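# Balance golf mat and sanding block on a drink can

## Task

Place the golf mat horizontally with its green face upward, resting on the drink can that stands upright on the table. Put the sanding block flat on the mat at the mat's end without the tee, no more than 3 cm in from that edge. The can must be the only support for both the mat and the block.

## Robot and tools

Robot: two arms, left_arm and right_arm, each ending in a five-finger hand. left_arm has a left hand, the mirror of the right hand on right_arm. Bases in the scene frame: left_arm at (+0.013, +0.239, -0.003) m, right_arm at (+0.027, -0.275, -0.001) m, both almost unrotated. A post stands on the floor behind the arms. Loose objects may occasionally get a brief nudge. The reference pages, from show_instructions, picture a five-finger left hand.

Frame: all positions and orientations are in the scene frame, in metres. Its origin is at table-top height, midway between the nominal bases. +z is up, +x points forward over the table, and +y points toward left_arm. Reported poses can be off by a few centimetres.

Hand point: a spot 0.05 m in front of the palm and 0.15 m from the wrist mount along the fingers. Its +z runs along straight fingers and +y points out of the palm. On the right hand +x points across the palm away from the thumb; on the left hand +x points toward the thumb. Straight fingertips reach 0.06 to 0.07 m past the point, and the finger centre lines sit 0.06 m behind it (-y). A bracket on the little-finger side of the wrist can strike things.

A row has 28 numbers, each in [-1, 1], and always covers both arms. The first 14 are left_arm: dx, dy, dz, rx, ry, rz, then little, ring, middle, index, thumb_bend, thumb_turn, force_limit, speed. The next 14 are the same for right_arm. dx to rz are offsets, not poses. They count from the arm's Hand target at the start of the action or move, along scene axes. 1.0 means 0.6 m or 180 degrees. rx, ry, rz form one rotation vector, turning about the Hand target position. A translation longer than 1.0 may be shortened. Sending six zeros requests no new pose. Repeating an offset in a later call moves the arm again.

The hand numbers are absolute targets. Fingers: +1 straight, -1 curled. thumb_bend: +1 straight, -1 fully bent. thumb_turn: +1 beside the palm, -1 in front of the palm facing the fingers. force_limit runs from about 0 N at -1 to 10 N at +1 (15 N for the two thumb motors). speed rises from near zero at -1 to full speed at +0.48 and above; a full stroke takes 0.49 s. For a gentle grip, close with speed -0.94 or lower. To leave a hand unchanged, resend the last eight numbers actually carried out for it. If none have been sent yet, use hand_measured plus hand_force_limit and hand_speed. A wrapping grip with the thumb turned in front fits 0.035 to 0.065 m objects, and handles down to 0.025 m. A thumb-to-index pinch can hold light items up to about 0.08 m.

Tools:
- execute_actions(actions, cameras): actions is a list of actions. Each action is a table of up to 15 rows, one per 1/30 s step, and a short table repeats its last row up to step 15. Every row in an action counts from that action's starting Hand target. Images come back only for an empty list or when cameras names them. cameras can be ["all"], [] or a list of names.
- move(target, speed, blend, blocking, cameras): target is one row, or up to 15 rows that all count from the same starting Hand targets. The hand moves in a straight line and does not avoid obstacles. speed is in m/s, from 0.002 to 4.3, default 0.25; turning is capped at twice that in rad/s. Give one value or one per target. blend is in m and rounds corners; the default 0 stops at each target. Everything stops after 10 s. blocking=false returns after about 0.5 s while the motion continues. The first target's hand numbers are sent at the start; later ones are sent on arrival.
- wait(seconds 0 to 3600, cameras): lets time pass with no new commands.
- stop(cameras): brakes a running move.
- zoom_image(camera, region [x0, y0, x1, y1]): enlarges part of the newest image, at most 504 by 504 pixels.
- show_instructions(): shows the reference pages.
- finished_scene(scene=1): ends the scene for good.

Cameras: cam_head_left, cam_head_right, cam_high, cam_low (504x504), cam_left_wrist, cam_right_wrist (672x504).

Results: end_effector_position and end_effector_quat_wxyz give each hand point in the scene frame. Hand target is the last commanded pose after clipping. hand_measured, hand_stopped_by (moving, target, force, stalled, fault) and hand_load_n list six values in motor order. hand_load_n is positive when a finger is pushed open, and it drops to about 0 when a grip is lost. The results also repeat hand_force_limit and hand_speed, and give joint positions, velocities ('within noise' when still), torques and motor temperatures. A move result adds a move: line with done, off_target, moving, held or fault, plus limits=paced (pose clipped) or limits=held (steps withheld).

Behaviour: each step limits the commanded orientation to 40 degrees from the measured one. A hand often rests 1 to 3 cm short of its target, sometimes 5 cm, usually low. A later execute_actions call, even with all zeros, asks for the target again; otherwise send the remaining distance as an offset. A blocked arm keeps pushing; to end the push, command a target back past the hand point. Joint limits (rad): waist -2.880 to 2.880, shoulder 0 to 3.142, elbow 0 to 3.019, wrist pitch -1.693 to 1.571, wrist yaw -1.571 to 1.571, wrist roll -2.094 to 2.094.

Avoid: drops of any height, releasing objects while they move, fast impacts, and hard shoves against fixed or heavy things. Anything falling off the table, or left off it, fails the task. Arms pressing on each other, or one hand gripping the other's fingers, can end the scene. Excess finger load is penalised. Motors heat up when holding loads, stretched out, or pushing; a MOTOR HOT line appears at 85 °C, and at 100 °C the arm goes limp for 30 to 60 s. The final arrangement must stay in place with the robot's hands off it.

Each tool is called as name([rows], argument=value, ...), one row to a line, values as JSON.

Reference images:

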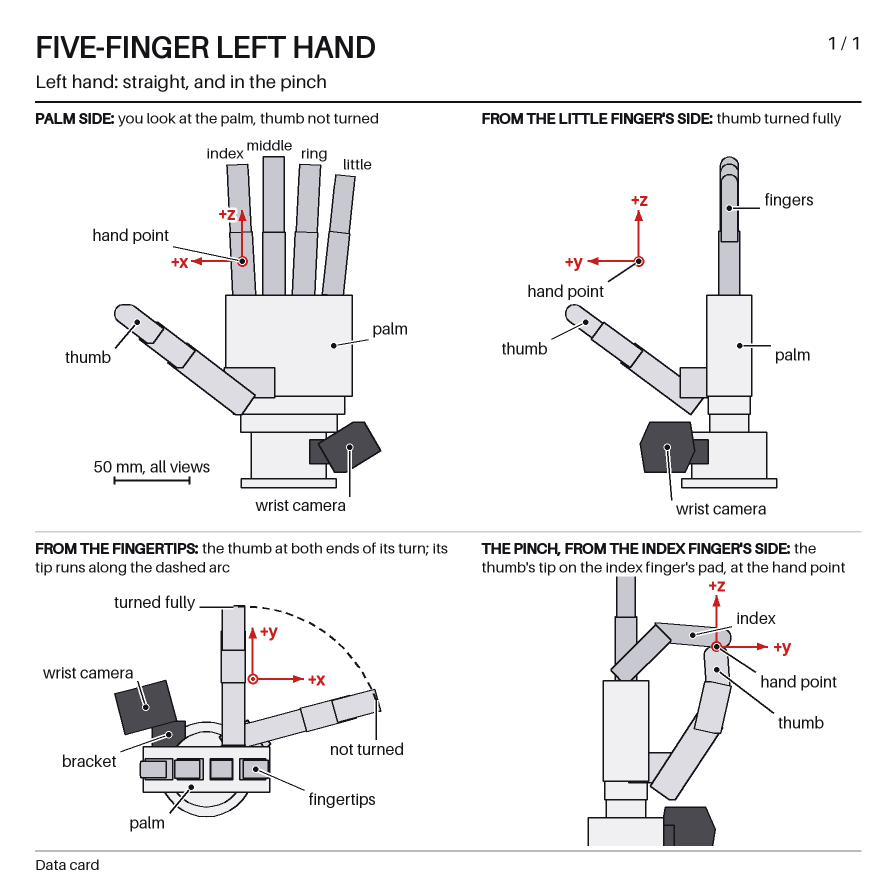

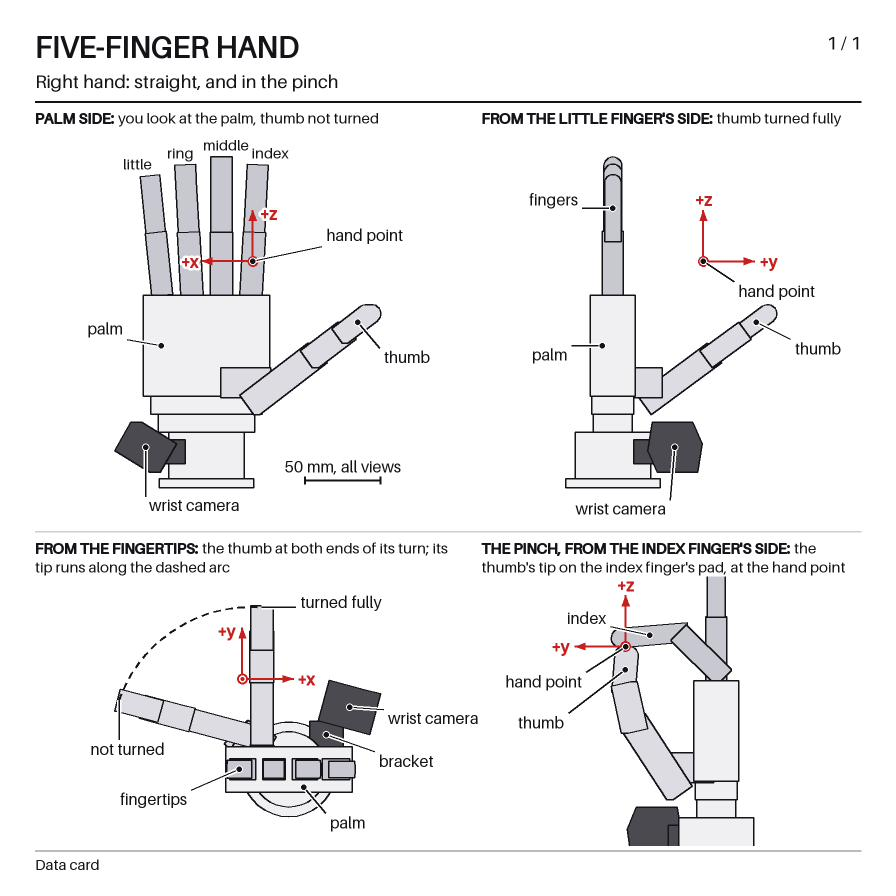

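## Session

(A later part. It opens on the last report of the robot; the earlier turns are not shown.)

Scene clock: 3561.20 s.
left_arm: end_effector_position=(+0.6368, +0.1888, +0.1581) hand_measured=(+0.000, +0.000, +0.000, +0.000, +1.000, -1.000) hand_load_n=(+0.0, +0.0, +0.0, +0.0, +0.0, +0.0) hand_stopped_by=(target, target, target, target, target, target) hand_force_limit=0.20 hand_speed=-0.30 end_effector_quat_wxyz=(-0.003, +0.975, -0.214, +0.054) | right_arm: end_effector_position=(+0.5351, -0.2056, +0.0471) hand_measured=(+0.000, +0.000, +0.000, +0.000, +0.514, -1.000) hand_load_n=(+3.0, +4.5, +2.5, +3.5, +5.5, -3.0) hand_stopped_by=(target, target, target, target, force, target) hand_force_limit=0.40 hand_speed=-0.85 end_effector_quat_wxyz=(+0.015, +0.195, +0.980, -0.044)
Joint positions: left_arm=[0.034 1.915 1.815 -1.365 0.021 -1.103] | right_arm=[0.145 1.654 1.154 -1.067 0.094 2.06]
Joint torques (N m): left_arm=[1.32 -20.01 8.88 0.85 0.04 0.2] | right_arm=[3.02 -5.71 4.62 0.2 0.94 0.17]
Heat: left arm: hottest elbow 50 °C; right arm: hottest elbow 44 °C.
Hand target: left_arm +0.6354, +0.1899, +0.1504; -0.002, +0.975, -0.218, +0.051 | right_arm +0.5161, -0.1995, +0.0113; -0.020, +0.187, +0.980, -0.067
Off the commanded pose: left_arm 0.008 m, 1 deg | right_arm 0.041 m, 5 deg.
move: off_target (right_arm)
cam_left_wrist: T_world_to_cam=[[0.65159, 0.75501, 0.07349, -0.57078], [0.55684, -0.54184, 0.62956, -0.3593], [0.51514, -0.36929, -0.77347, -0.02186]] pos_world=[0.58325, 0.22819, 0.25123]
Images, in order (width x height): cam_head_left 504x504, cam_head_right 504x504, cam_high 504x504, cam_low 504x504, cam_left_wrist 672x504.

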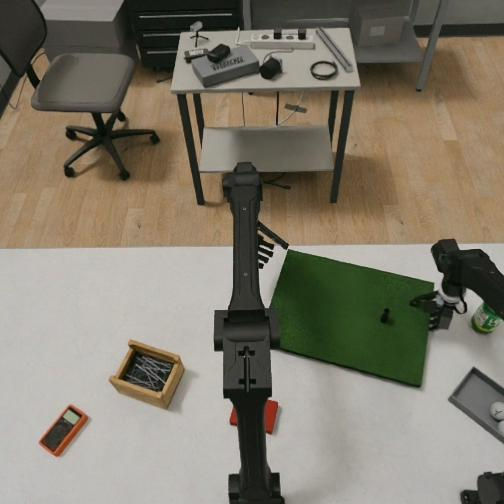

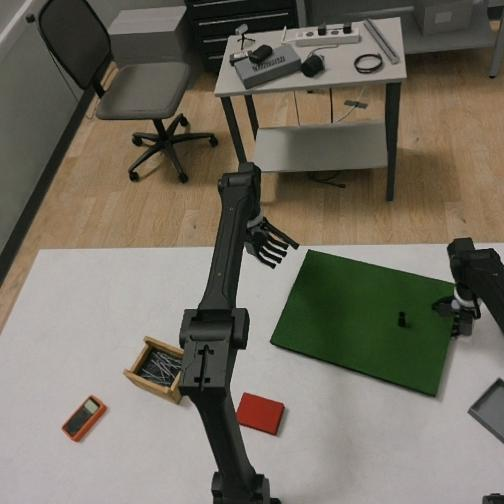

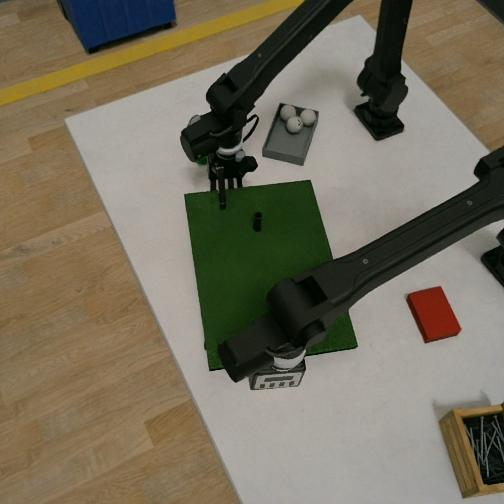

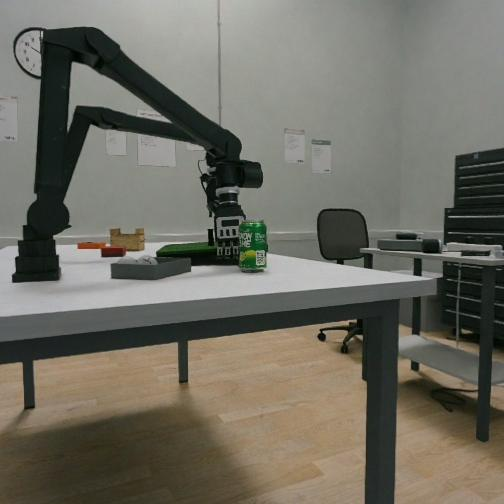

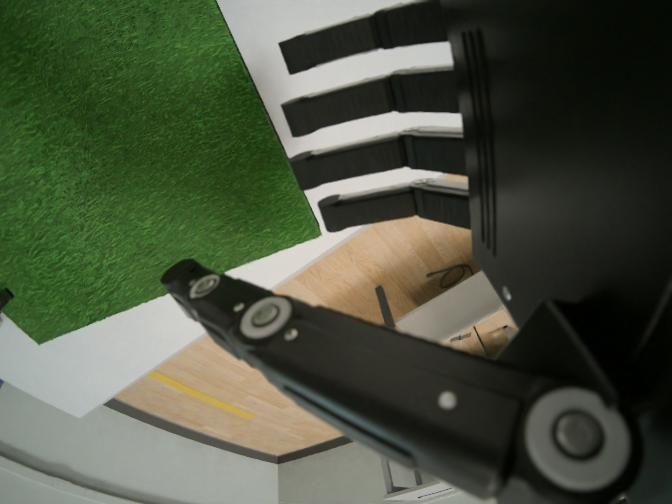

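move(target=[0.003,0.012,-0.175,0,0,0.0167,0,0,0,0,1,-1,0.2,-0.3,0,0,0,0,0,0,0,0,0,0,-0.4,-1,0.4,-0.85], speed=0.1, cameras=["cam_left_wrist","cam_high"])

zoom_image(camera="cam_left_wrist", region=[200, 40, 480, 260])

zoom_image(camera="cam_high", region=[200, 310, 340, 410])

Scene clock: 3681.73 s.
left_arm: end_effector_position=(+0.6377, +0.1889, +0.0625) hand_measured=(+0.000, +0.000, +0.000, +0.000, +1.000, -1.000) hand_load_n=(+0.0, +0.0, +0.0, +0.0, +0.0, +0.0) hand_stopped_by=(target, target, target, target, target, target) hand_force_limit=0.20 hand_speed=-0.30 end_effector_quat_wxyz=(-0.004, +0.977, -0.204, +0.061) | right_arm: end_effector_position=(+0.5351, -0.2056, +0.0471) hand_measured=(+0.000, +0.000, +0.000, +0.000, +0.514, -1.000) hand_load_n=(+3.0, +4.5, +2.5, +3.0, +5.5, -3.0) hand_stopped_by=(target, target, target, target, force, target) hand_force_limit=0.40 hand_speed=-0.85 end_effector_quat_wxyz=(+0.015, +0.195, +0.980, -0.044)
Joint positions: left_arm=[0.034 1.959 1.625 -1.116 0.021 -1.125] | right_arm=[0.145 1.654 1.154 -1.067 0.094 2.06]
Joint torques (N m): left_arm=[2.26 -18.9 8.75 0.87 -0.08 -0.01] | right_arm=[3.31 -5.54 4.74 0.35 0.96 0.12]
Motor temperatures (°C): left_arm=[32 34 47 30 37 33] | right_arm=[29 34 41 32 34 31]
Heat: left arm: hottest elbow 47 °C; right arm: hottest elbow 41 °C.
Hand target: left_arm +0.6371, +0.1971, +0.0452; -0.003, +0.980, -0.193, +0.051 | right_arm +0.5161, -0.1995, +0.0113; -0.020, +0.187, +0.980, -0.067
Off the commanded pose: left_arm 0.019 m, 2 deg | right_arm 0.041 m, 5 deg.
move: off_target (left_arm)
cam_left_wrist: T_world_to_cam=[[0.63423, 0.76882, 0.0817, -0.55644], [0.55902, -0.52901, 0.63847, -0.30384], [0.53409, -0.35926, -0.7653, -0.11069]] pos_world=[0.58188, 0.2273, 0.15474]
Images, in order (width x height): cam_high 504x504, cam_left_wrist 672x504.

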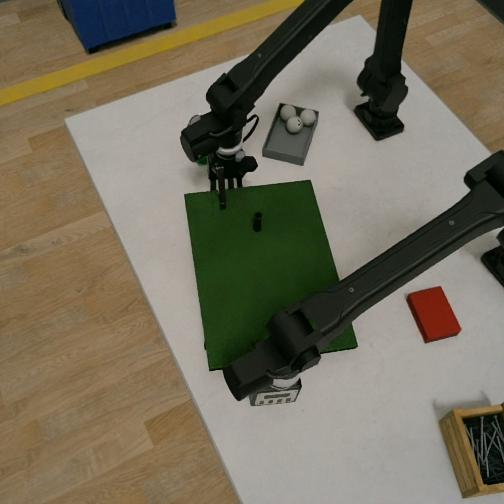

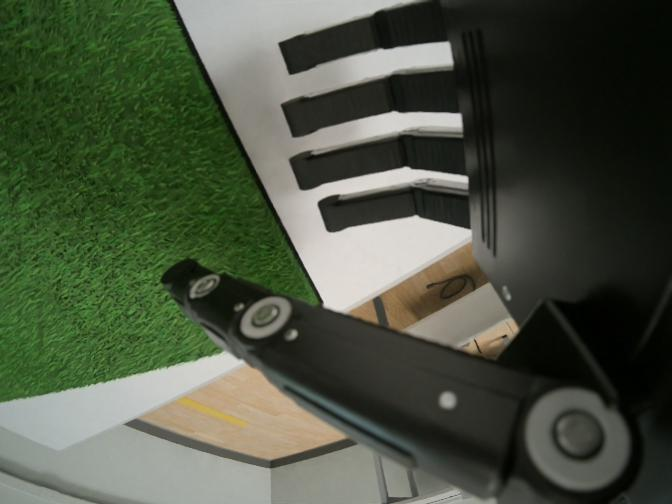

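Scaled by 1.800 from the camera's image (finer frame: 960x720).

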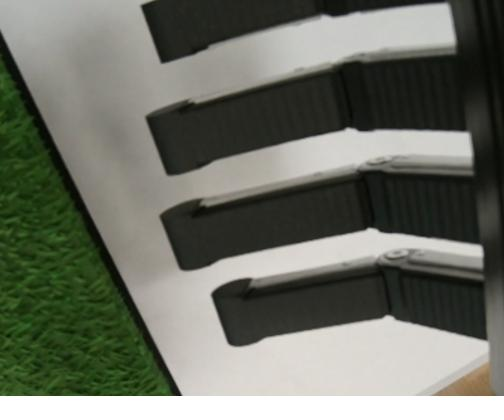

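Scaled by 3.600.

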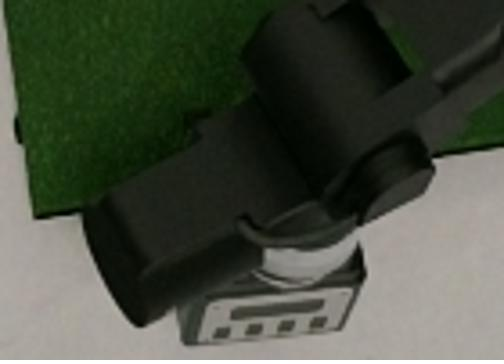

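move(target=[-0.008,0.006,-0.042,0,0,0.011,0,0,0,0,1,-1,0.2,-0.3,0,0,0,0,0,0,0,0,0,0,-0.4,-1,0.4,-0.85], speed=0.05, cameras=["cam_left_wrist","cam_high"])

zoom_image(camera="cam_left_wrist", region=[200, 40, 480, 260])

Scene clock: 3709.80 s.
left_arm: end_effector_position=(+0.6353, +0.1895, +0.0426) hand_measured=(+0.000, +0.000, +0.000, +0.000, +1.000, -1.000) hand_load_n=(+0.0, +0.0, +0.0, +0.0, -0.5, +0.0) hand_stopped_by=(target, target, target, target, target, target) hand_force_limit=0.20 hand_speed=-0.30 end_effector_quat_wxyz=(-0.006, +0.980, -0.189, +0.066) | right_arm: end_effector_position=(+0.5351, -0.2056, +0.0471) hand_measured=(+0.000, +0.000, +0.000, +0.000, +0.514, -1.000) hand_load_n=(+3.0, +4.5, +3.0, +3.0, +5.5, -3.0) hand_stopped_by=(target, target, target, target, force, target) hand_force_limit=0.40 hand_speed=-0.85 end_effector_quat_wxyz=(+0.015, +0.195, +0.980, -0.044)
Joint positions: left_arm=[0.034 1.961 1.571 -1.049 0.018 -1.154] | right_arm=[0.145 1.654 1.154 -1.067 0.094 2.06]
Joint torques (N m): left_arm=[2.73 -17.96 8.32 0.92 -0.08 -0.03] | right_arm=[2.67 -5.48 4.49 0.16 0.93 0.11]
Heat: left arm: hottest elbow 47 °C; right arm: hottest elbow 41 °C.
Hand target: left_arm +0.6323, +0.2007, +0.0201; -0.004, +0.983, -0.175, +0.051 | right_arm +0.5161, -0.1995, +0.0113; -0.020, +0.187, +0.980, -0.067
Off the commanded pose: left_arm 0.025 m, 2 deg | right_arm 0.041 m, 5 deg.
move: off_target (left_arm)
cam_left_wrist: T_world_to_cam=[[0.61049, 0.78717, 0.08752, -0.54238], [0.56814, -0.51223, 0.64407, -0.2987], [0.55183, -0.34348, -0.75994, -0.13896]] pos_world=[0.57751, 0.22621, 0.13425]
Images, in order (width x height): cam_high 504x504, cam_left_wrist 672x504.

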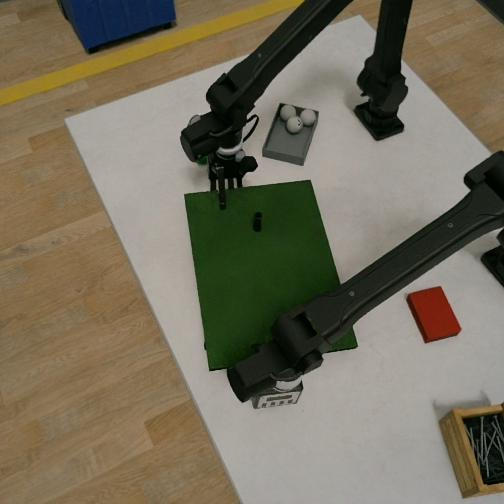

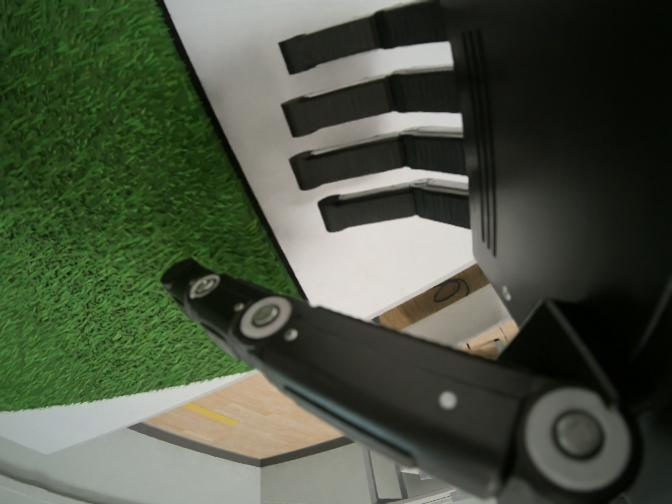

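Scaled by 1.800 from the camera's image (finer frame: 960x720).

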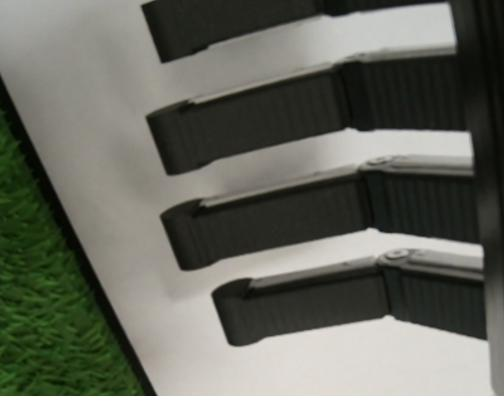

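move(target=[0.004,0.008,-0.03,0,0,0.0,0,0,0,0,1,-1,0.2,-0.3,0,0,0,0,0,0,0,0,0,0,-0.4,-1,0.4,-0.85], speed=0.05, cameras=["cam_left_wrist","cam_low"])

zoom_image(camera="cam_left_wrist", region=[200, 40, 480, 260])

zoom_image(camera="cam_low", region=[140, 220, 280, 280])

Scene clock: 3721.70 s.
left_arm: end_effector_position=(+0.6383, +0.1953, +0.0230) hand_measured=(+0.000, +0.000, +0.000, +0.000, +1.000, -1.000) hand_load_n=(+0.0, +0.0, -0.5, +0.0, +0.0, +0.0) hand_stopped_by=(target, target, target, target, target, target) hand_force_limit=0.20 hand_speed=-0.30 end_effector_quat_wxyz=(-0.006, +0.981, -0.185, +0.064) | right_arm: end_effector_position=(+0.5351, -0.2056, +0.0471) hand_measured=(+0.000, +0.000, +0.000, +0.000, +0.514, -1.000) hand_load_n=(+3.0, +4.5, +3.0, +3.5, +5.5, -3.0) hand_stopped_by=(target, target, target, target, force, target) hand_force_limit=0.40 hand_speed=-0.85 end_effector_quat_wxyz=(+0.015, +0.195, +0.980, -0.044)
Joint positions: left_arm=[0.044 1.99 1.561 -1.015 0.018 -1.155] | right_arm=[0.145 1.654 1.154 -1.067 0.094 2.06]
Joint torques (N m): left_arm=[2.61 -18.37 8.32 0.91 -0.04 0.07] | right_arm=[4.31 -5.6 4.77 0.17 0.95 0.16]
Heat: left arm: hottest elbow 47 °C; right arm: hottest elbow 41 °C.
Hand target: left_arm +0.6348, +0.2054, +0.0022; -0.004, +0.983, -0.176, +0.051 | right_arm +0.5161, -0.1995, +0.0113; -0.020, +0.187, +0.980, -0.067
Off the commanded pose: left_arm 0.023 m, 2 deg | right_arm 0.041 m, 5 deg.
move: off_target (left_arm)
cam_left_wrist: T_world_to_cam=[[0.60325, 0.79298, 0.08527, -0.54358], [0.57517, -0.50662, 0.64227, -0.29037], [0.55251, -0.3384, -0.76172, -0.15491]] pos_world=[0.58052, 0.23152, 0.11485]
Images, in order (width x height): cam_low 504x504, cam_left_wrist 672x504.

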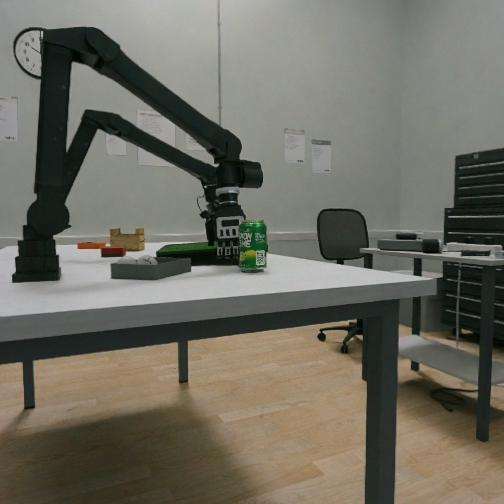

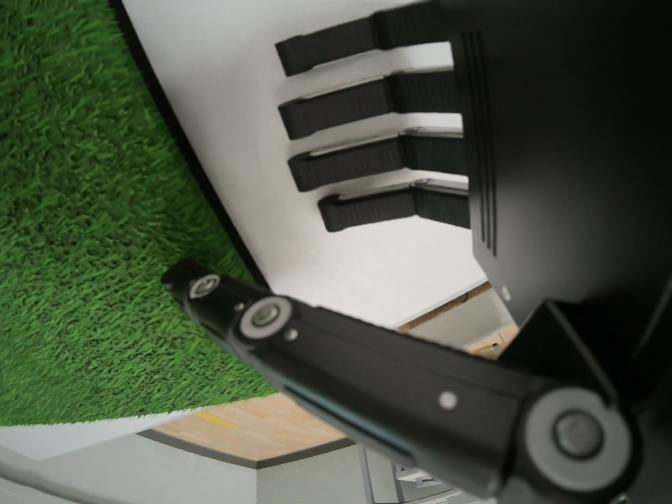

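Scaled by 1.800 from the camera's image (finer frame: 960x720).

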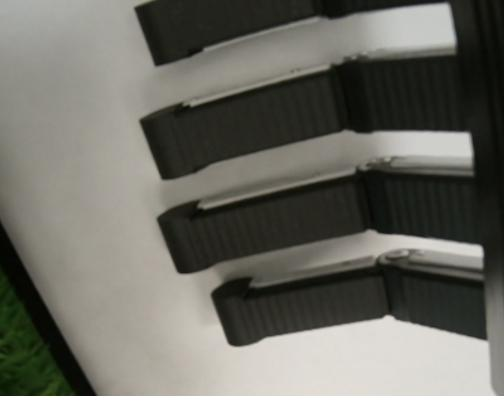

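Scaled by 3.600.

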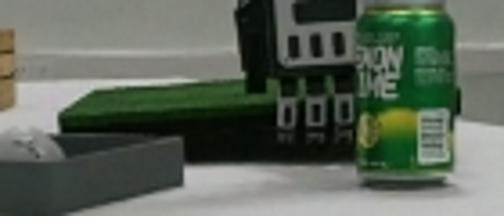

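move(target=[-0.012,-0.06,0.012,0,0,0.0,0,0,0,0,1,-1,0.2,-0.3,0,0,0,0,0,0,0,0,0,0,-0.4,-1,0.4,-0.85], speed=0.05, cameras=["cam_left_wrist","cam_high"])

zoom_image(camera="cam_left_wrist", region=[200, 40, 480, 260])

Scene clock: 3734.90 s.
left_arm: end_effector_position=(+0.6363, +0.1840, +0.0217) hand_measured=(+0.000, +0.000, +0.000, +0.000, +1.000, -1.000) hand_load_n=(+0.0, -0.5, -1.5, +0.0, +0.0, +0.0) hand_stopped_by=(target, target, target, target, target, target) hand_force_limit=0.20 hand_speed=-0.30 end_effector_quat_wxyz=(-0.007, +0.984, -0.170, +0.061) | right_arm: end_effector_position=(+0.5351, -0.2056, +0.0471) hand_measured=(+0.000, +0.000, +0.000, +0.000, +0.514, -1.000) hand_load_n=(+3.0, +4.5, +3.0, +3.5, +5.5, -3.0) hand_stopped_by=(target, target, target, target, force, target) hand_force_limit=0.40 hand_speed=-0.85 end_effector_quat_wxyz=(+0.015, +0.195, +0.980, -0.044)
Joint positions: left_arm=[0.023 1.984 1.549 -1.014 0.01 -1.205] | right_arm=[0.145 1.654 1.154 -1.067 0.094 2.06]
Joint torques (N m): left_arm=[-0.73 -20.07 7.42 0.76 0 0] | right_arm=[3.31 -5.25 4.53 0.23 0.96 0.11]
Heat: left arm: hottest elbow 46 °C; right arm: hottest elbow 41 °C.
Hand target: left_arm +0.6275, +0.1694, +0.0092; -0.004, +0.983, -0.176, +0.051 | right_arm +0.5161, -0.1995, +0.0113; -0.020, +0.187, +0.980, -0.067
Off the commanded pose: left_arm 0.021 m, 1 deg | right_arm 0.041 m, 5 deg.
move: off_target (left_arm)
cam_left_wrist: T_world_to_cam=[[0.58006, 0.81035, 0.08289, -0.52167], [0.59379, -0.4903, 0.63797, -0.30888], [0.55762, -0.32084, -0.76558, -0.16504]] pos_world=[0.57804, 0.21834, 0.11394]
Images, in order (width x height): cam_high 504x504, cam_left_wrist 672x504.

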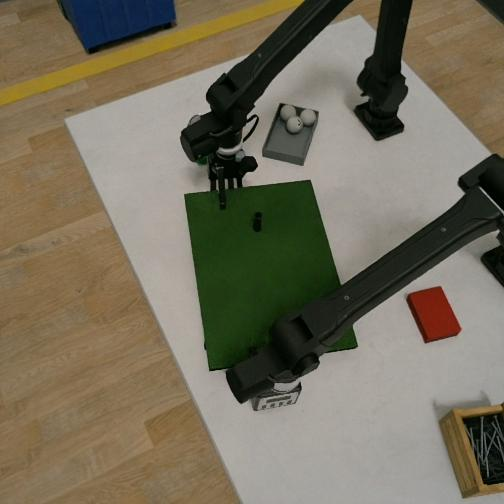

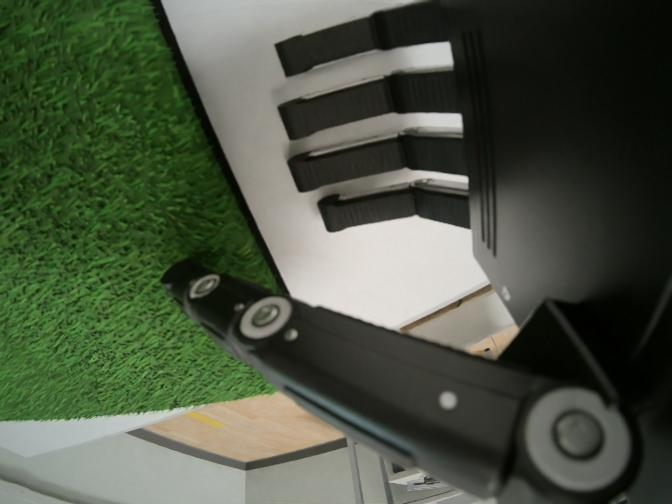

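Scaled by 1.800 from the camera's image (finer frame: 960x720).

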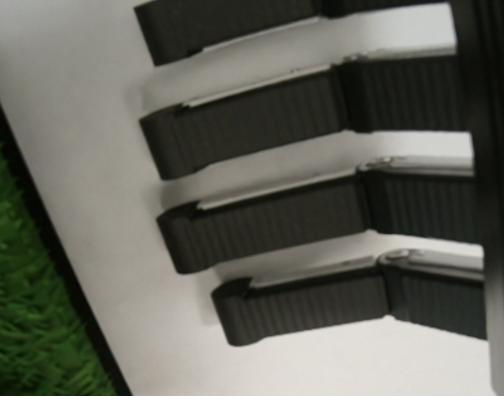

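move(target=[-0.02,-0.045,0.015,0,0,0.0,0,0,0,0,1,-1,0.2,-0.3,0,0,0,0,0,0,0,0,0,0,-0.4,-1,0.4,-0.85], speed=0.05, cameras=["cam_left_wrist","cam_high"])

zoom_image(camera="cam_left_wrist", region=[200, 40, 480, 260])

Scene clock: 3746.23 s.
left_arm: end_effector_position=(+0.6219, +0.1516, +0.0221) hand_measured=(+0.000, +0.000, +0.000, +0.000, +1.000, -1.000) hand_load_n=(+0.0, +0.0, -0.5, +0.0, +0.0, +0.0) hand_stopped_by=(target, target, target, target, target, target) hand_force_limit=0.20 hand_speed=-0.30 end_effector_quat_wxyz=(-0.004, +0.983, -0.174, +0.055) | right_arm: end_effector_position=(+0.5351, -0.2056, +0.0471) hand_measured=(+0.000, +0.000, +0.000, +0.000, +0.514, -1.000) hand_load_n=(+3.0, +4.5, +3.0, +3.0, +5.5, -3.0) hand_stopped_by=(target, target, target, target, force, target) hand_force_limit=0.40 hand_speed=-0.85 end_effector_quat_wxyz=(+0.015, +0.195, +0.980, -0.044)
Joint positions: left_arm=[-0.032 1.958 1.51 -1.013 0.007 -1.252] | right_arm=[0.145 1.654 1.154 -1.067 0.094 2.06]
Joint torques (N m): left_arm=[-0.15 -20.54 7.79 0.57 -0.06 -0.02] | right_arm=[3.55 -5.48 4.44 0.31 0.91 0.15]
Heat: left arm: hottest elbow 46 °C; right arm: hottest elbow 41 °C.
Hand target: left_arm +0.6155, +0.1424, +0.0182; -0.004, +0.983, -0.176, +0.051 | right_arm +0.5161, -0.1995, +0.0113; -0.020, +0.187, +0.980, -0.067
Off the commanded pose: left_arm 0.012 m, 1 deg | right_arm 0.041 m, 5 deg.
move: off_target (left_arm)
cam_left_wrist: T_world_to_cam=[[0.5866, 0.80658, 0.07302, -0.49029], [0.59871, -0.4926, 0.63158, -0.31905], [0.54538, -0.32677, -0.77187, -0.15841]] pos_world=[0.56502, 0.18653, 0.11504]
Images, in order (width x height): cam_high 504x504, cam_left_wrist 672x504.

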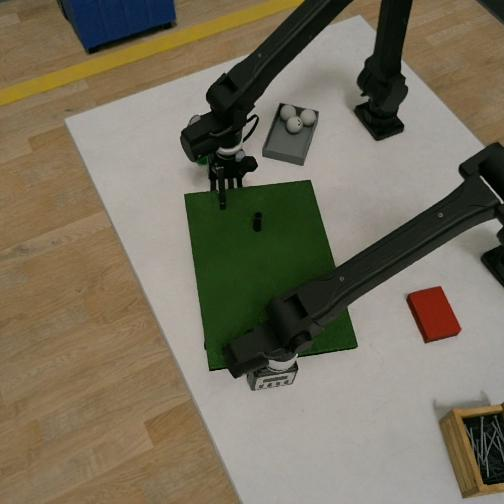

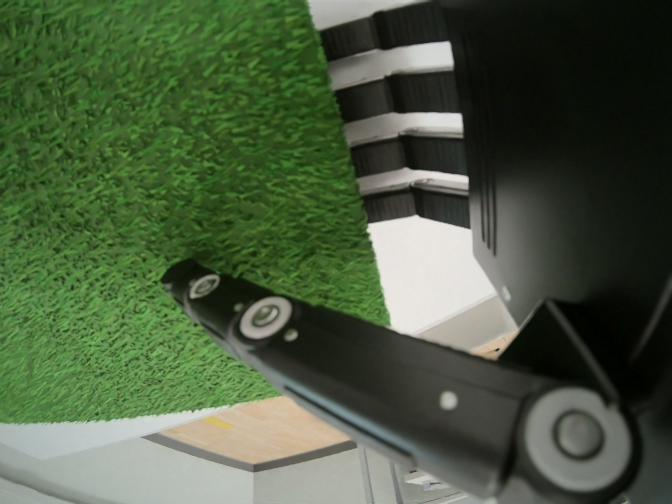

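Scaled by 1.800 from the camera's image (finer frame: 960x720).

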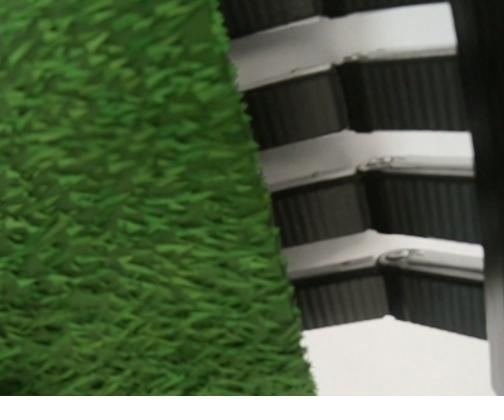

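move(target=[-0.009,-0.026,0.006,0,0,0.0,0,0,0,0,1,-1,0.2,-0.3,0,0,0,0,0,0,0,0,0,0,-0.4,-1,0.4,-0.85], speed=0.05, cameras=["cam_left_wrist"])

Scene clock: 3758.47 s.
left_arm: end_effector_position=(+0.6154, +0.1336, +0.0228) hand_measured=(+0.000, +0.000, +0.000, +0.000, +1.000, -1.000) hand_load_n=(+0.0, +0.0, +0.0, +0.0, +0.0, +0.0) hand_stopped_by=(target, target, target, target, target, target) hand_force_limit=0.20 hand_speed=-0.30 end_effector_quat_wxyz=(-0.004, +0.983, -0.175, +0.053) | right_arm: end_effector_position=(+0.5351, -0.2056, +0.0471) hand_measured=(+0.000, +0.000, +0.000, +0.000, +0.514, -1.000) hand_load_n=(+3.5, +4.5, +3.0, +3.5, +6.0, -3.0) hand_stopped_by=(target, target, target, target, force, target) hand_force_limit=0.40 hand_speed=-0.85 end_effector_quat_wxyz=(+0.015, +0.195, +0.980, -0.044)
Joint positions: left_arm=[-0.063 1.947 1.495 -1.013 0.005 -1.28] | right_arm=[0.145 1.654 1.154 -1.067 0.094 2.06]
Joint torques (N m): left_arm=[0.15 -20.72 7.99 0.47 -0.08 -0.02] | right_arm=[3.9 -5.89 4.62 0.1 0.96 0.14]
Heat: left arm: hottest elbow 46 °C; right arm: hottest elbow 41 °C.
Hand target: left_arm +0.6101, +0.1267, +0.0220; -0.004, +0.983, -0.176, +0.051 | right_arm +0.5161, -0.1995, +0.0113; -0.020, +0.187, +0.980, -0.067
Off the commanded pose: left_arm 0.009 m, 0 deg | right_arm 0.041 m, 5 deg.
move: done
cam_left_wrist: T_world_to_cam=[[0.58927, 0.8049, 0.06996, -0.47334], [0.60006, -0.494, 0.62919, -0.3251], [0.541, -0.32879, -0.77409, -0.15713]] pos_world=[0.55902, 0.16873, 0.11604]

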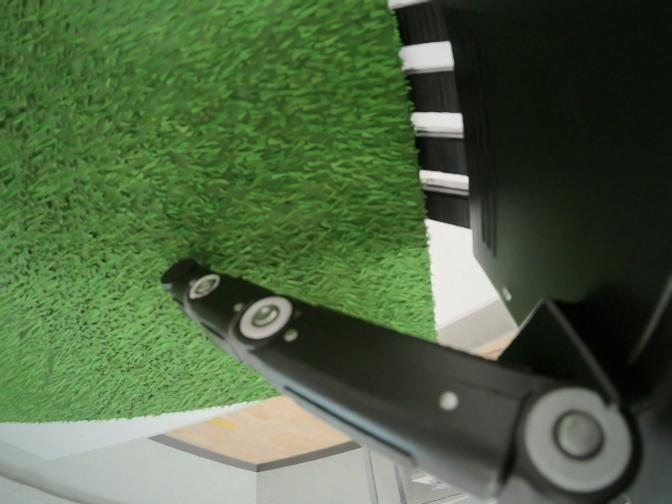

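move(target=[0,0,0.02,0,0,0.0,0,0,0,0,-0.4,-1,0.4,-0.85,0,0,0,0,0,0,0,0,0,0,-0.4,-1,0.4,-0.85], speed=0.05, cameras=["cam_left_wrist","cam_low"])

Scene clock: 3775.30 s.
left_arm: end_effector_position=(+0.6134, +0.1337, +0.0271) hand_measured=(+0.000, +0.000, +0.000, +0.000, +0.598, -1.000) hand_load_n=(+0.0, +0.0, +1.0, +3.5, +10.0, +0.0) hand_stopped_by=(target, target, target, target, force, target) hand_force_limit=0.40 hand_speed=-0.85 end_effector_quat_wxyz=(-0.003, +0.984, -0.172, +0.051) | right_arm: end_effector_position=(+0.5359, -0.2046, +0.0464) hand_measured=(+0.000, +0.000, +0.000, +0.000, +0.514, -1.000) hand_load_n=(+3.5, +4.5, +3.0, +3.5, +6.0, -3.0) hand_stopped_by=(target, target, target, target, force, target) hand_force_limit=0.40 hand_speed=-0.85 end_effector_quat_wxyz=(+0.016, +0.195, +0.980, -0.044)
Joint positions: left_arm=[-0.063 1.939 1.495 -1.025 0.005 -1.286] | right_arm=[0.147 1.656 1.154 -1.063 0.094 2.06]
Joint torques (N m): left_arm=[0.21 -21.13 9.06 -0.18 -0.07 0.05] | right_arm=[3.25 -5.77 4.48 -0.16 0.98 0.19]
Heat: left arm: hottest elbow 45 °C; right arm: hottest elbow 40 °C.
Hand target: left_arm +0.6101, +0.1267, +0.0338; -0.004, +0.983, -0.176, +0.051 | right_arm +0.5162, -0.1995, +0.0112; -0.020, +0.187, +0.980, -0.067
Off the commanded pose: left_arm 0.010 m, 0 deg | right_arm 0.041 m, 5 deg.
move: done
cam_left_wrist: T_world_to_cam=[[0.58496, 0.80825, 0.0675, -0.47043], [0.60523, -0.49039, 0.62706, -0.33013], [0.53992, -0.32596, -0.77604, -0.15248]] pos_world=[0.55732, 0.16863, 0.12043]
Images, in order (width x height): cam_low 504x504, cam_left_wrist 672x504.

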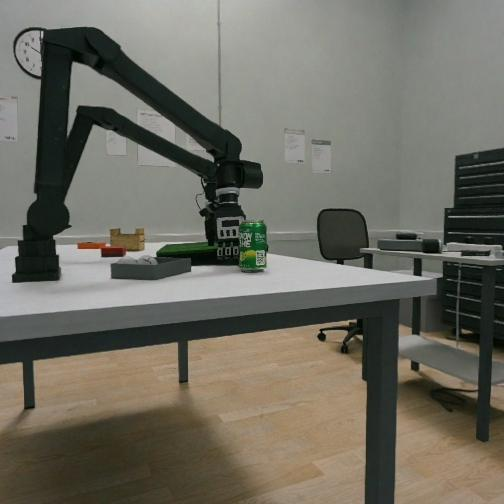

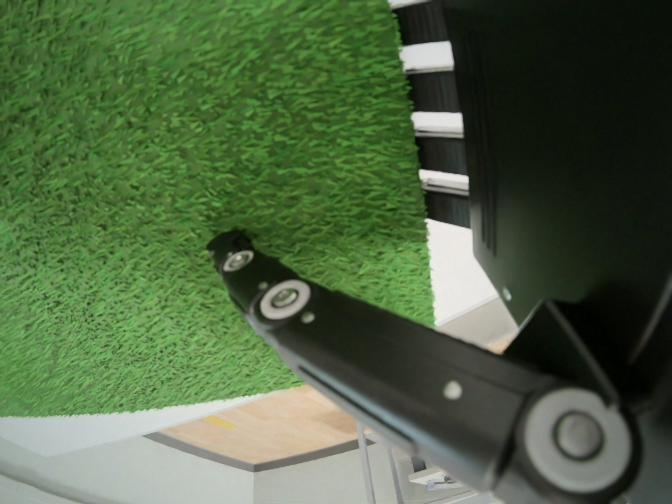

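move([
  [0,0,0.03,0,0,0,0,0,0,0,-0.4,-1,0.4,-0.85,0.028,-0.006,0.06,0,0,0,0,0,0,0,-0.4,-1,0.4,-0.85],
  [0,0,0.11,0,0,0,0,0,0,0,-0.4,-1,0.4,-0.85,0.028,-0.006,0.15,0,0,0,0,0,0,0,-0.4,-1,0.4,-0.85],
], speed=0.06, blend=[0.02,0], cameras=["cam_left_wrist","cam_low","cam_high"])

zoom_image(camera="cam_low", region=[100, 190, 280, 280])

Scene clock: 3835.53 s.
left_arm: end_effector_position=(+0.5807, +0.1359, +0.0476) hand_measured=(+0.000, +0.000, +0.000, +0.000, +0.598, -1.000) hand_load_n=(+0.0, +0.0, +2.0, +6.5, +9.5, +1.0) hand_stopped_by=(target, target, target, target, force, target) hand_force_limit=0.40 hand_speed=-0.85 end_effector_quat_wxyz=(+0.003, +0.986, -0.166, -0.001) | right_arm: end_effector_position=(+0.5184, -0.2027, +0.0802) hand_measured=(+0.000, +0.000, +0.000, +0.000, +0.514, -1.000) hand_load_n=(+4.0, +5.5, +3.5, +4.0, +6.0, -3.0) hand_stopped_by=(target, target, target, target, force, target) hand_force_limit=0.40 hand_speed=-0.85 end_effector_quat_wxyz=(-0.039, +0.178, +0.982, -0.057)
Joint positions: left_arm=[-0.063 1.901 1.502 -1.175 0.005 -1.298] | right_arm=[0.149 1.647 1.254 -1.284 0.089 2.035]
Joint torques (N m): left_arm=[0.21 -23.3 14.75 -0.35 -0.07 0.18] | right_arm=[2.43 -9.47 10.67 -0.76 1.05 0.36]
Heat: left arm: hottest elbow 45 °C; right arm: hottest elbow 40 °C.
Hand target: left_arm +0.6101, +0.1267, +0.0999; -0.004, +0.983, -0.176, +0.051 | right_arm +0.5330, -0.2030, +0.1014; -0.020, +0.187, +0.980, -0.067
Off the commanded pose: left_arm 0.061 m, 6 deg | right_arm 0.026 m, 3 deg.
move: off_target (left_arm, right_arm)
cam_left_wrist: T_world_to_cam=[[0.57952, 0.81488, 0.01109, -0.44948], [0.67316, -0.48631, 0.5571, -0.3588], [0.45936, -0.31539, -0.83037, -0.0702]] pos_world=[0.53426, 0.16964, 0.14658]
Images, in order (width x height): cam_high 504x504, cam_low 504x504, cam_left_wrist 672x504.

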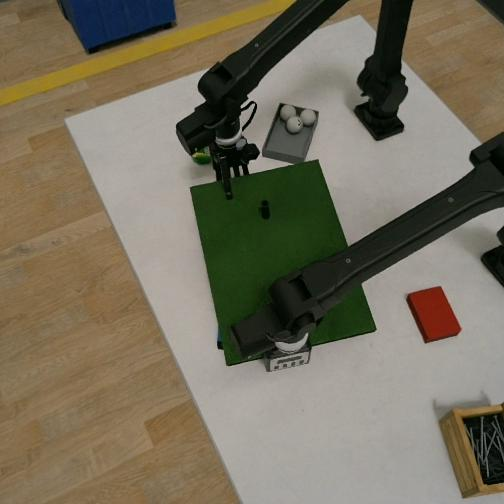

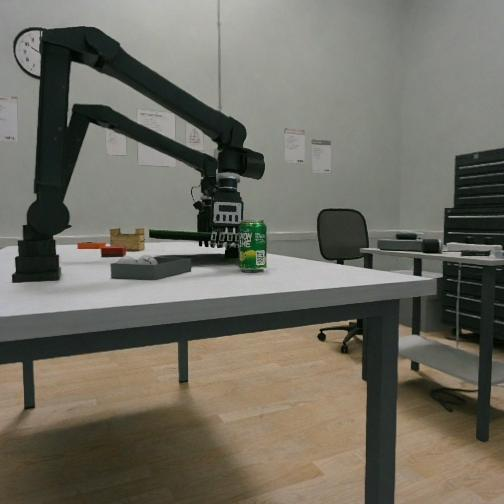

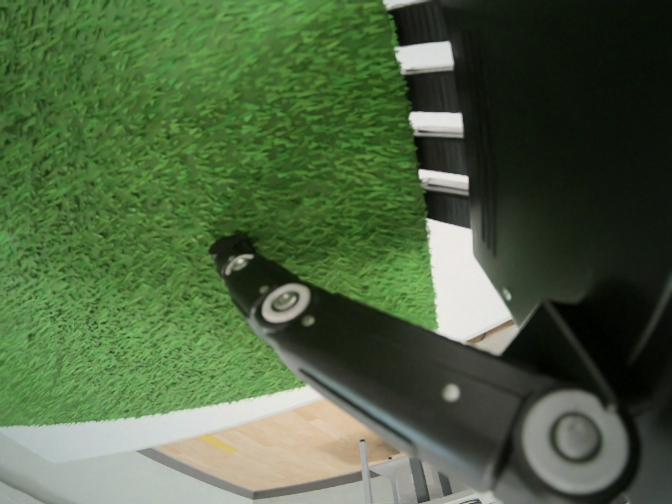

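Scaled by 2.800.

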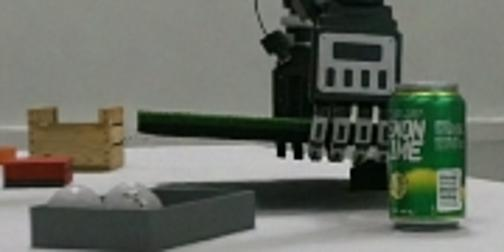

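move(target=[0.02,0,0.19,0,0,0,0,0,0,0,-0.4,-1,0.4,-0.85,0.0,0,0.135,0,0,0,0,0,0,0,-0.4,-1,0.4,-0.85], speed=0.06, cameras=["cam_left_wrist","cam_low","cam_high"])

zoom_image(camera="cam_low", region=[100, 190, 280, 280])

Scene clock: 3850.50 s.
left_arm: end_effector_position=(+0.5991, +0.1364, +0.1503) hand_measured=(+0.000, +0.000, +0.000, +0.000, +0.598, -1.000) hand_load_n=(+0.0, +1.0, +2.0, +3.5, +7.0, +0.0) hand_stopped_by=(target, target, target, target, force, target) hand_force_limit=0.40 hand_speed=-0.85 end_effector_quat_wxyz=(-0.001, +0.986, -0.166, -0.010) | right_arm: end_effector_position=(+0.5282, -0.2013, +0.1705) hand_measured=(+0.000, +0.000, +0.000, +0.000, +0.514, -1.000) hand_load_n=(+3.0, +5.0, +4.0, +5.5, +5.5, -3.0) hand_stopped_by=(target, target, target, target, force, target) hand_force_limit=0.40 hand_speed=-0.85 end_effector_quat_wxyz=(-0.026, +0.181, +0.982, -0.052)
Joint positions: left_arm=[-0.063 1.889 1.765 -1.467 -0.004 -1.298] | right_arm=[0.149 1.588 1.425 -1.487 0.086 2.04]
Joint torques (N m): left_arm=[0.26 -24 16.69 -0.46 0.23 0.2] | right_arm=[2.2 -8.94 10.36 -1.05 1.19 0.25]
Heat: left arm: hottest elbow 49 °C; right arm: hottest elbow 42 °C.
Hand target: left_arm +0.6221, +0.1267, +0.2138; -0.004, +0.983, -0.176, +0.051 | right_arm +0.5329, -0.2030, +0.1823; -0.020, +0.187, +0.980, -0.067
Off the commanded pose: left_arm 0.068 m, 7 deg | right_arm 0.013 m, 2 deg.
move: off_target (left_arm, right_arm)
cam_left_wrist: T_world_to_cam=[[0.57939, 0.815, 0.00919, -0.46142], [0.68243, -0.49125, 0.54126, -0.43061], [0.44564, -0.30733, -0.84081, 0.0154]] pos_world=[0.55434, 0.16925, 0.25026]
Images, in order (width x height): cam_high 504x504, cam_low 504x504, cam_left_wrist 672x504.

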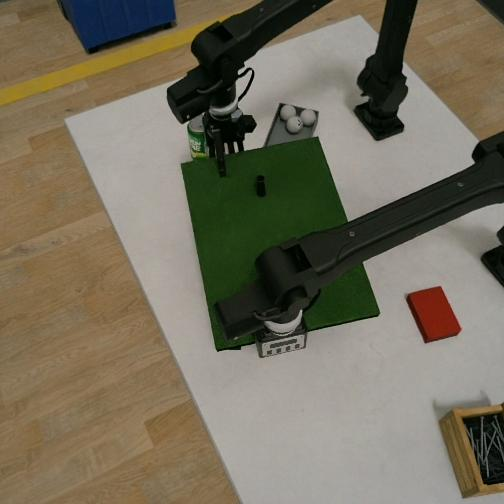

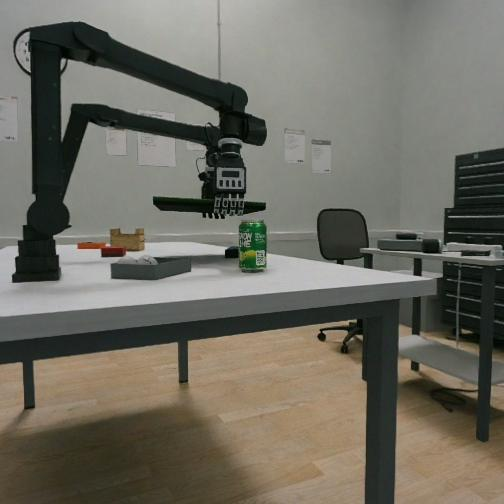

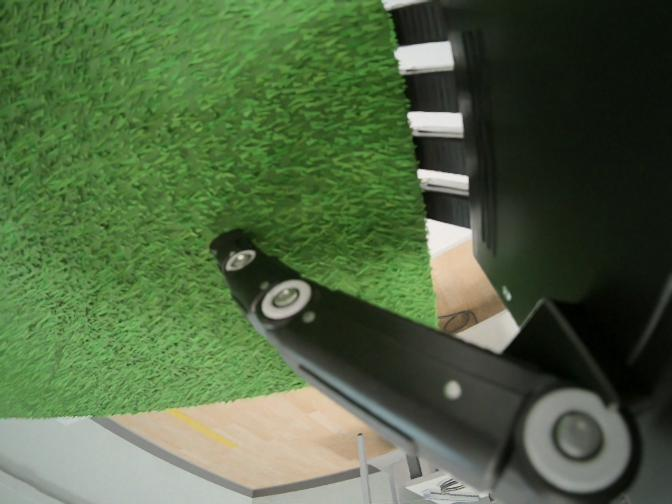

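Scaled by 2.800.

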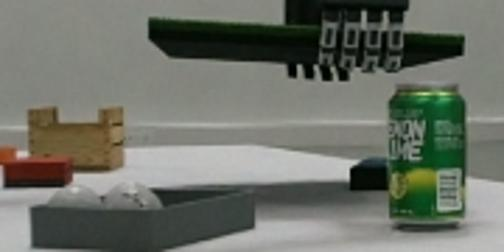

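move([
  [0,0,0.02,0,0,0,0,0,0,0,-0.4,-1,0.4,-0.85,0.0,0,0.03,0,0,0,0,0,0,0,-0.4,-1,0.4,-0.85],
  [-0.026,-0.31,0.025,0,0,0,0,0,0,0,-0.4,-1,0.4,-0.85,-0.0155,-0.31,0.035,0,0,0,0,0,0,0,-0.4,-1,0.4,-0.85],
], speed=0.07, blend=[0.01,0], cameras=["cam_left_wrist","cam_low","cam_high"])

zoom_image(camera="cam_low", region=[100, 190, 300, 290])

Scene clock: 3905.30 s.
left_arm: end_effector_position=(+0.5873, -0.0380, +0.1788) hand_measured=(+0.000, +0.000, +0.000, +0.000, +0.598, -1.000) hand_load_n=(+0.0, +0.0, +1.5, +6.0, +7.5, +0.0) hand_stopped_by=(target, target, target, target, force, target) hand_force_limit=0.40 hand_speed=-0.85 end_effector_quat_wxyz=(-0.012, +0.985, -0.170, -0.001) | right_arm: end_effector_position=(+0.5130, -0.3768, +0.1955) hand_measured=(+0.000, +0.000, +0.000, +0.000, +0.514, -1.000) hand_load_n=(+4.0, +5.0, +3.5, +5.0, +5.5, -3.0) hand_stopped_by=(target, target, target, target, force, target) hand_force_limit=0.40 hand_speed=-0.85 end_effector_quat_wxyz=(-0.028, +0.189, +0.981, -0.045)
Joint positions: left_arm=[-0.363 1.945 1.928 -1.561 -0.024 -1.59] | right_arm=[-0.234 1.577 1.477 -1.519 0.095 1.67]
Joint torques (N m): left_arm=[-0.32 -22.01 17.26 -0.05 -0.12 0.05] | right_arm=[1.2 -8.41 10.8 0.12 1.7 -0.05]
Motor temperatures (°C): left_arm=[32 37 56 30 36 33] | right_arm=[29 35 44 33 35 31]
Heat: left arm: hottest elbow 56 °C; right arm: hottest elbow 44 °C.
Hand target: left_arm +0.6065, -0.0591, +0.2289; -0.004, +0.983, -0.176, +0.051 | right_arm +0.5236, -0.3890, +0.2033; -0.020, +0.187, +0.980, -0.067
Off the commanded pose: left_arm 0.058 m, 6 deg | right_arm 0.018 m, 3 deg.
move: off_target (left_arm, right_arm); blend cut to 0.009 m at target 1
cam_left_wrist: T_world_to_cam=[[0.58596, 0.80945, 0.03792, -0.32176], [0.66638, -0.50796, 0.54582, -0.51567], [0.46108, -0.29455, -0.83705, -0.01817]] pos_world=[0.54055, -0.00684, 0.27846]
Images, in order (width x height): cam_high 504x504, cam_low 504x504, cam_left_wrist 672x504.

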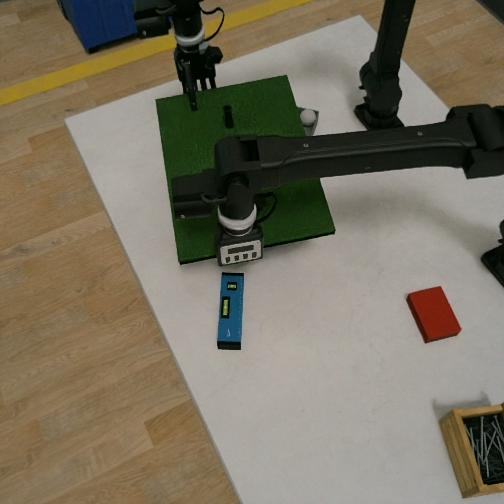

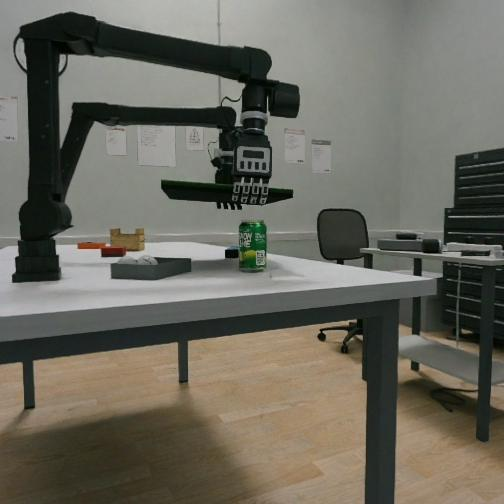

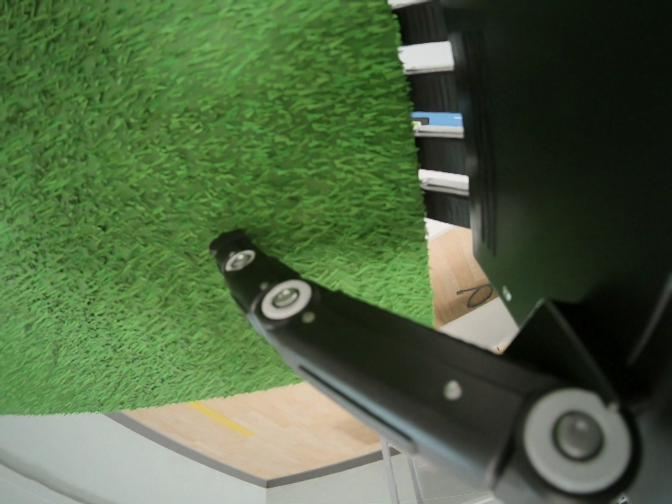

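Scaled by 2.520.

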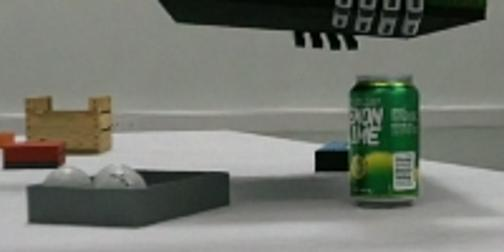

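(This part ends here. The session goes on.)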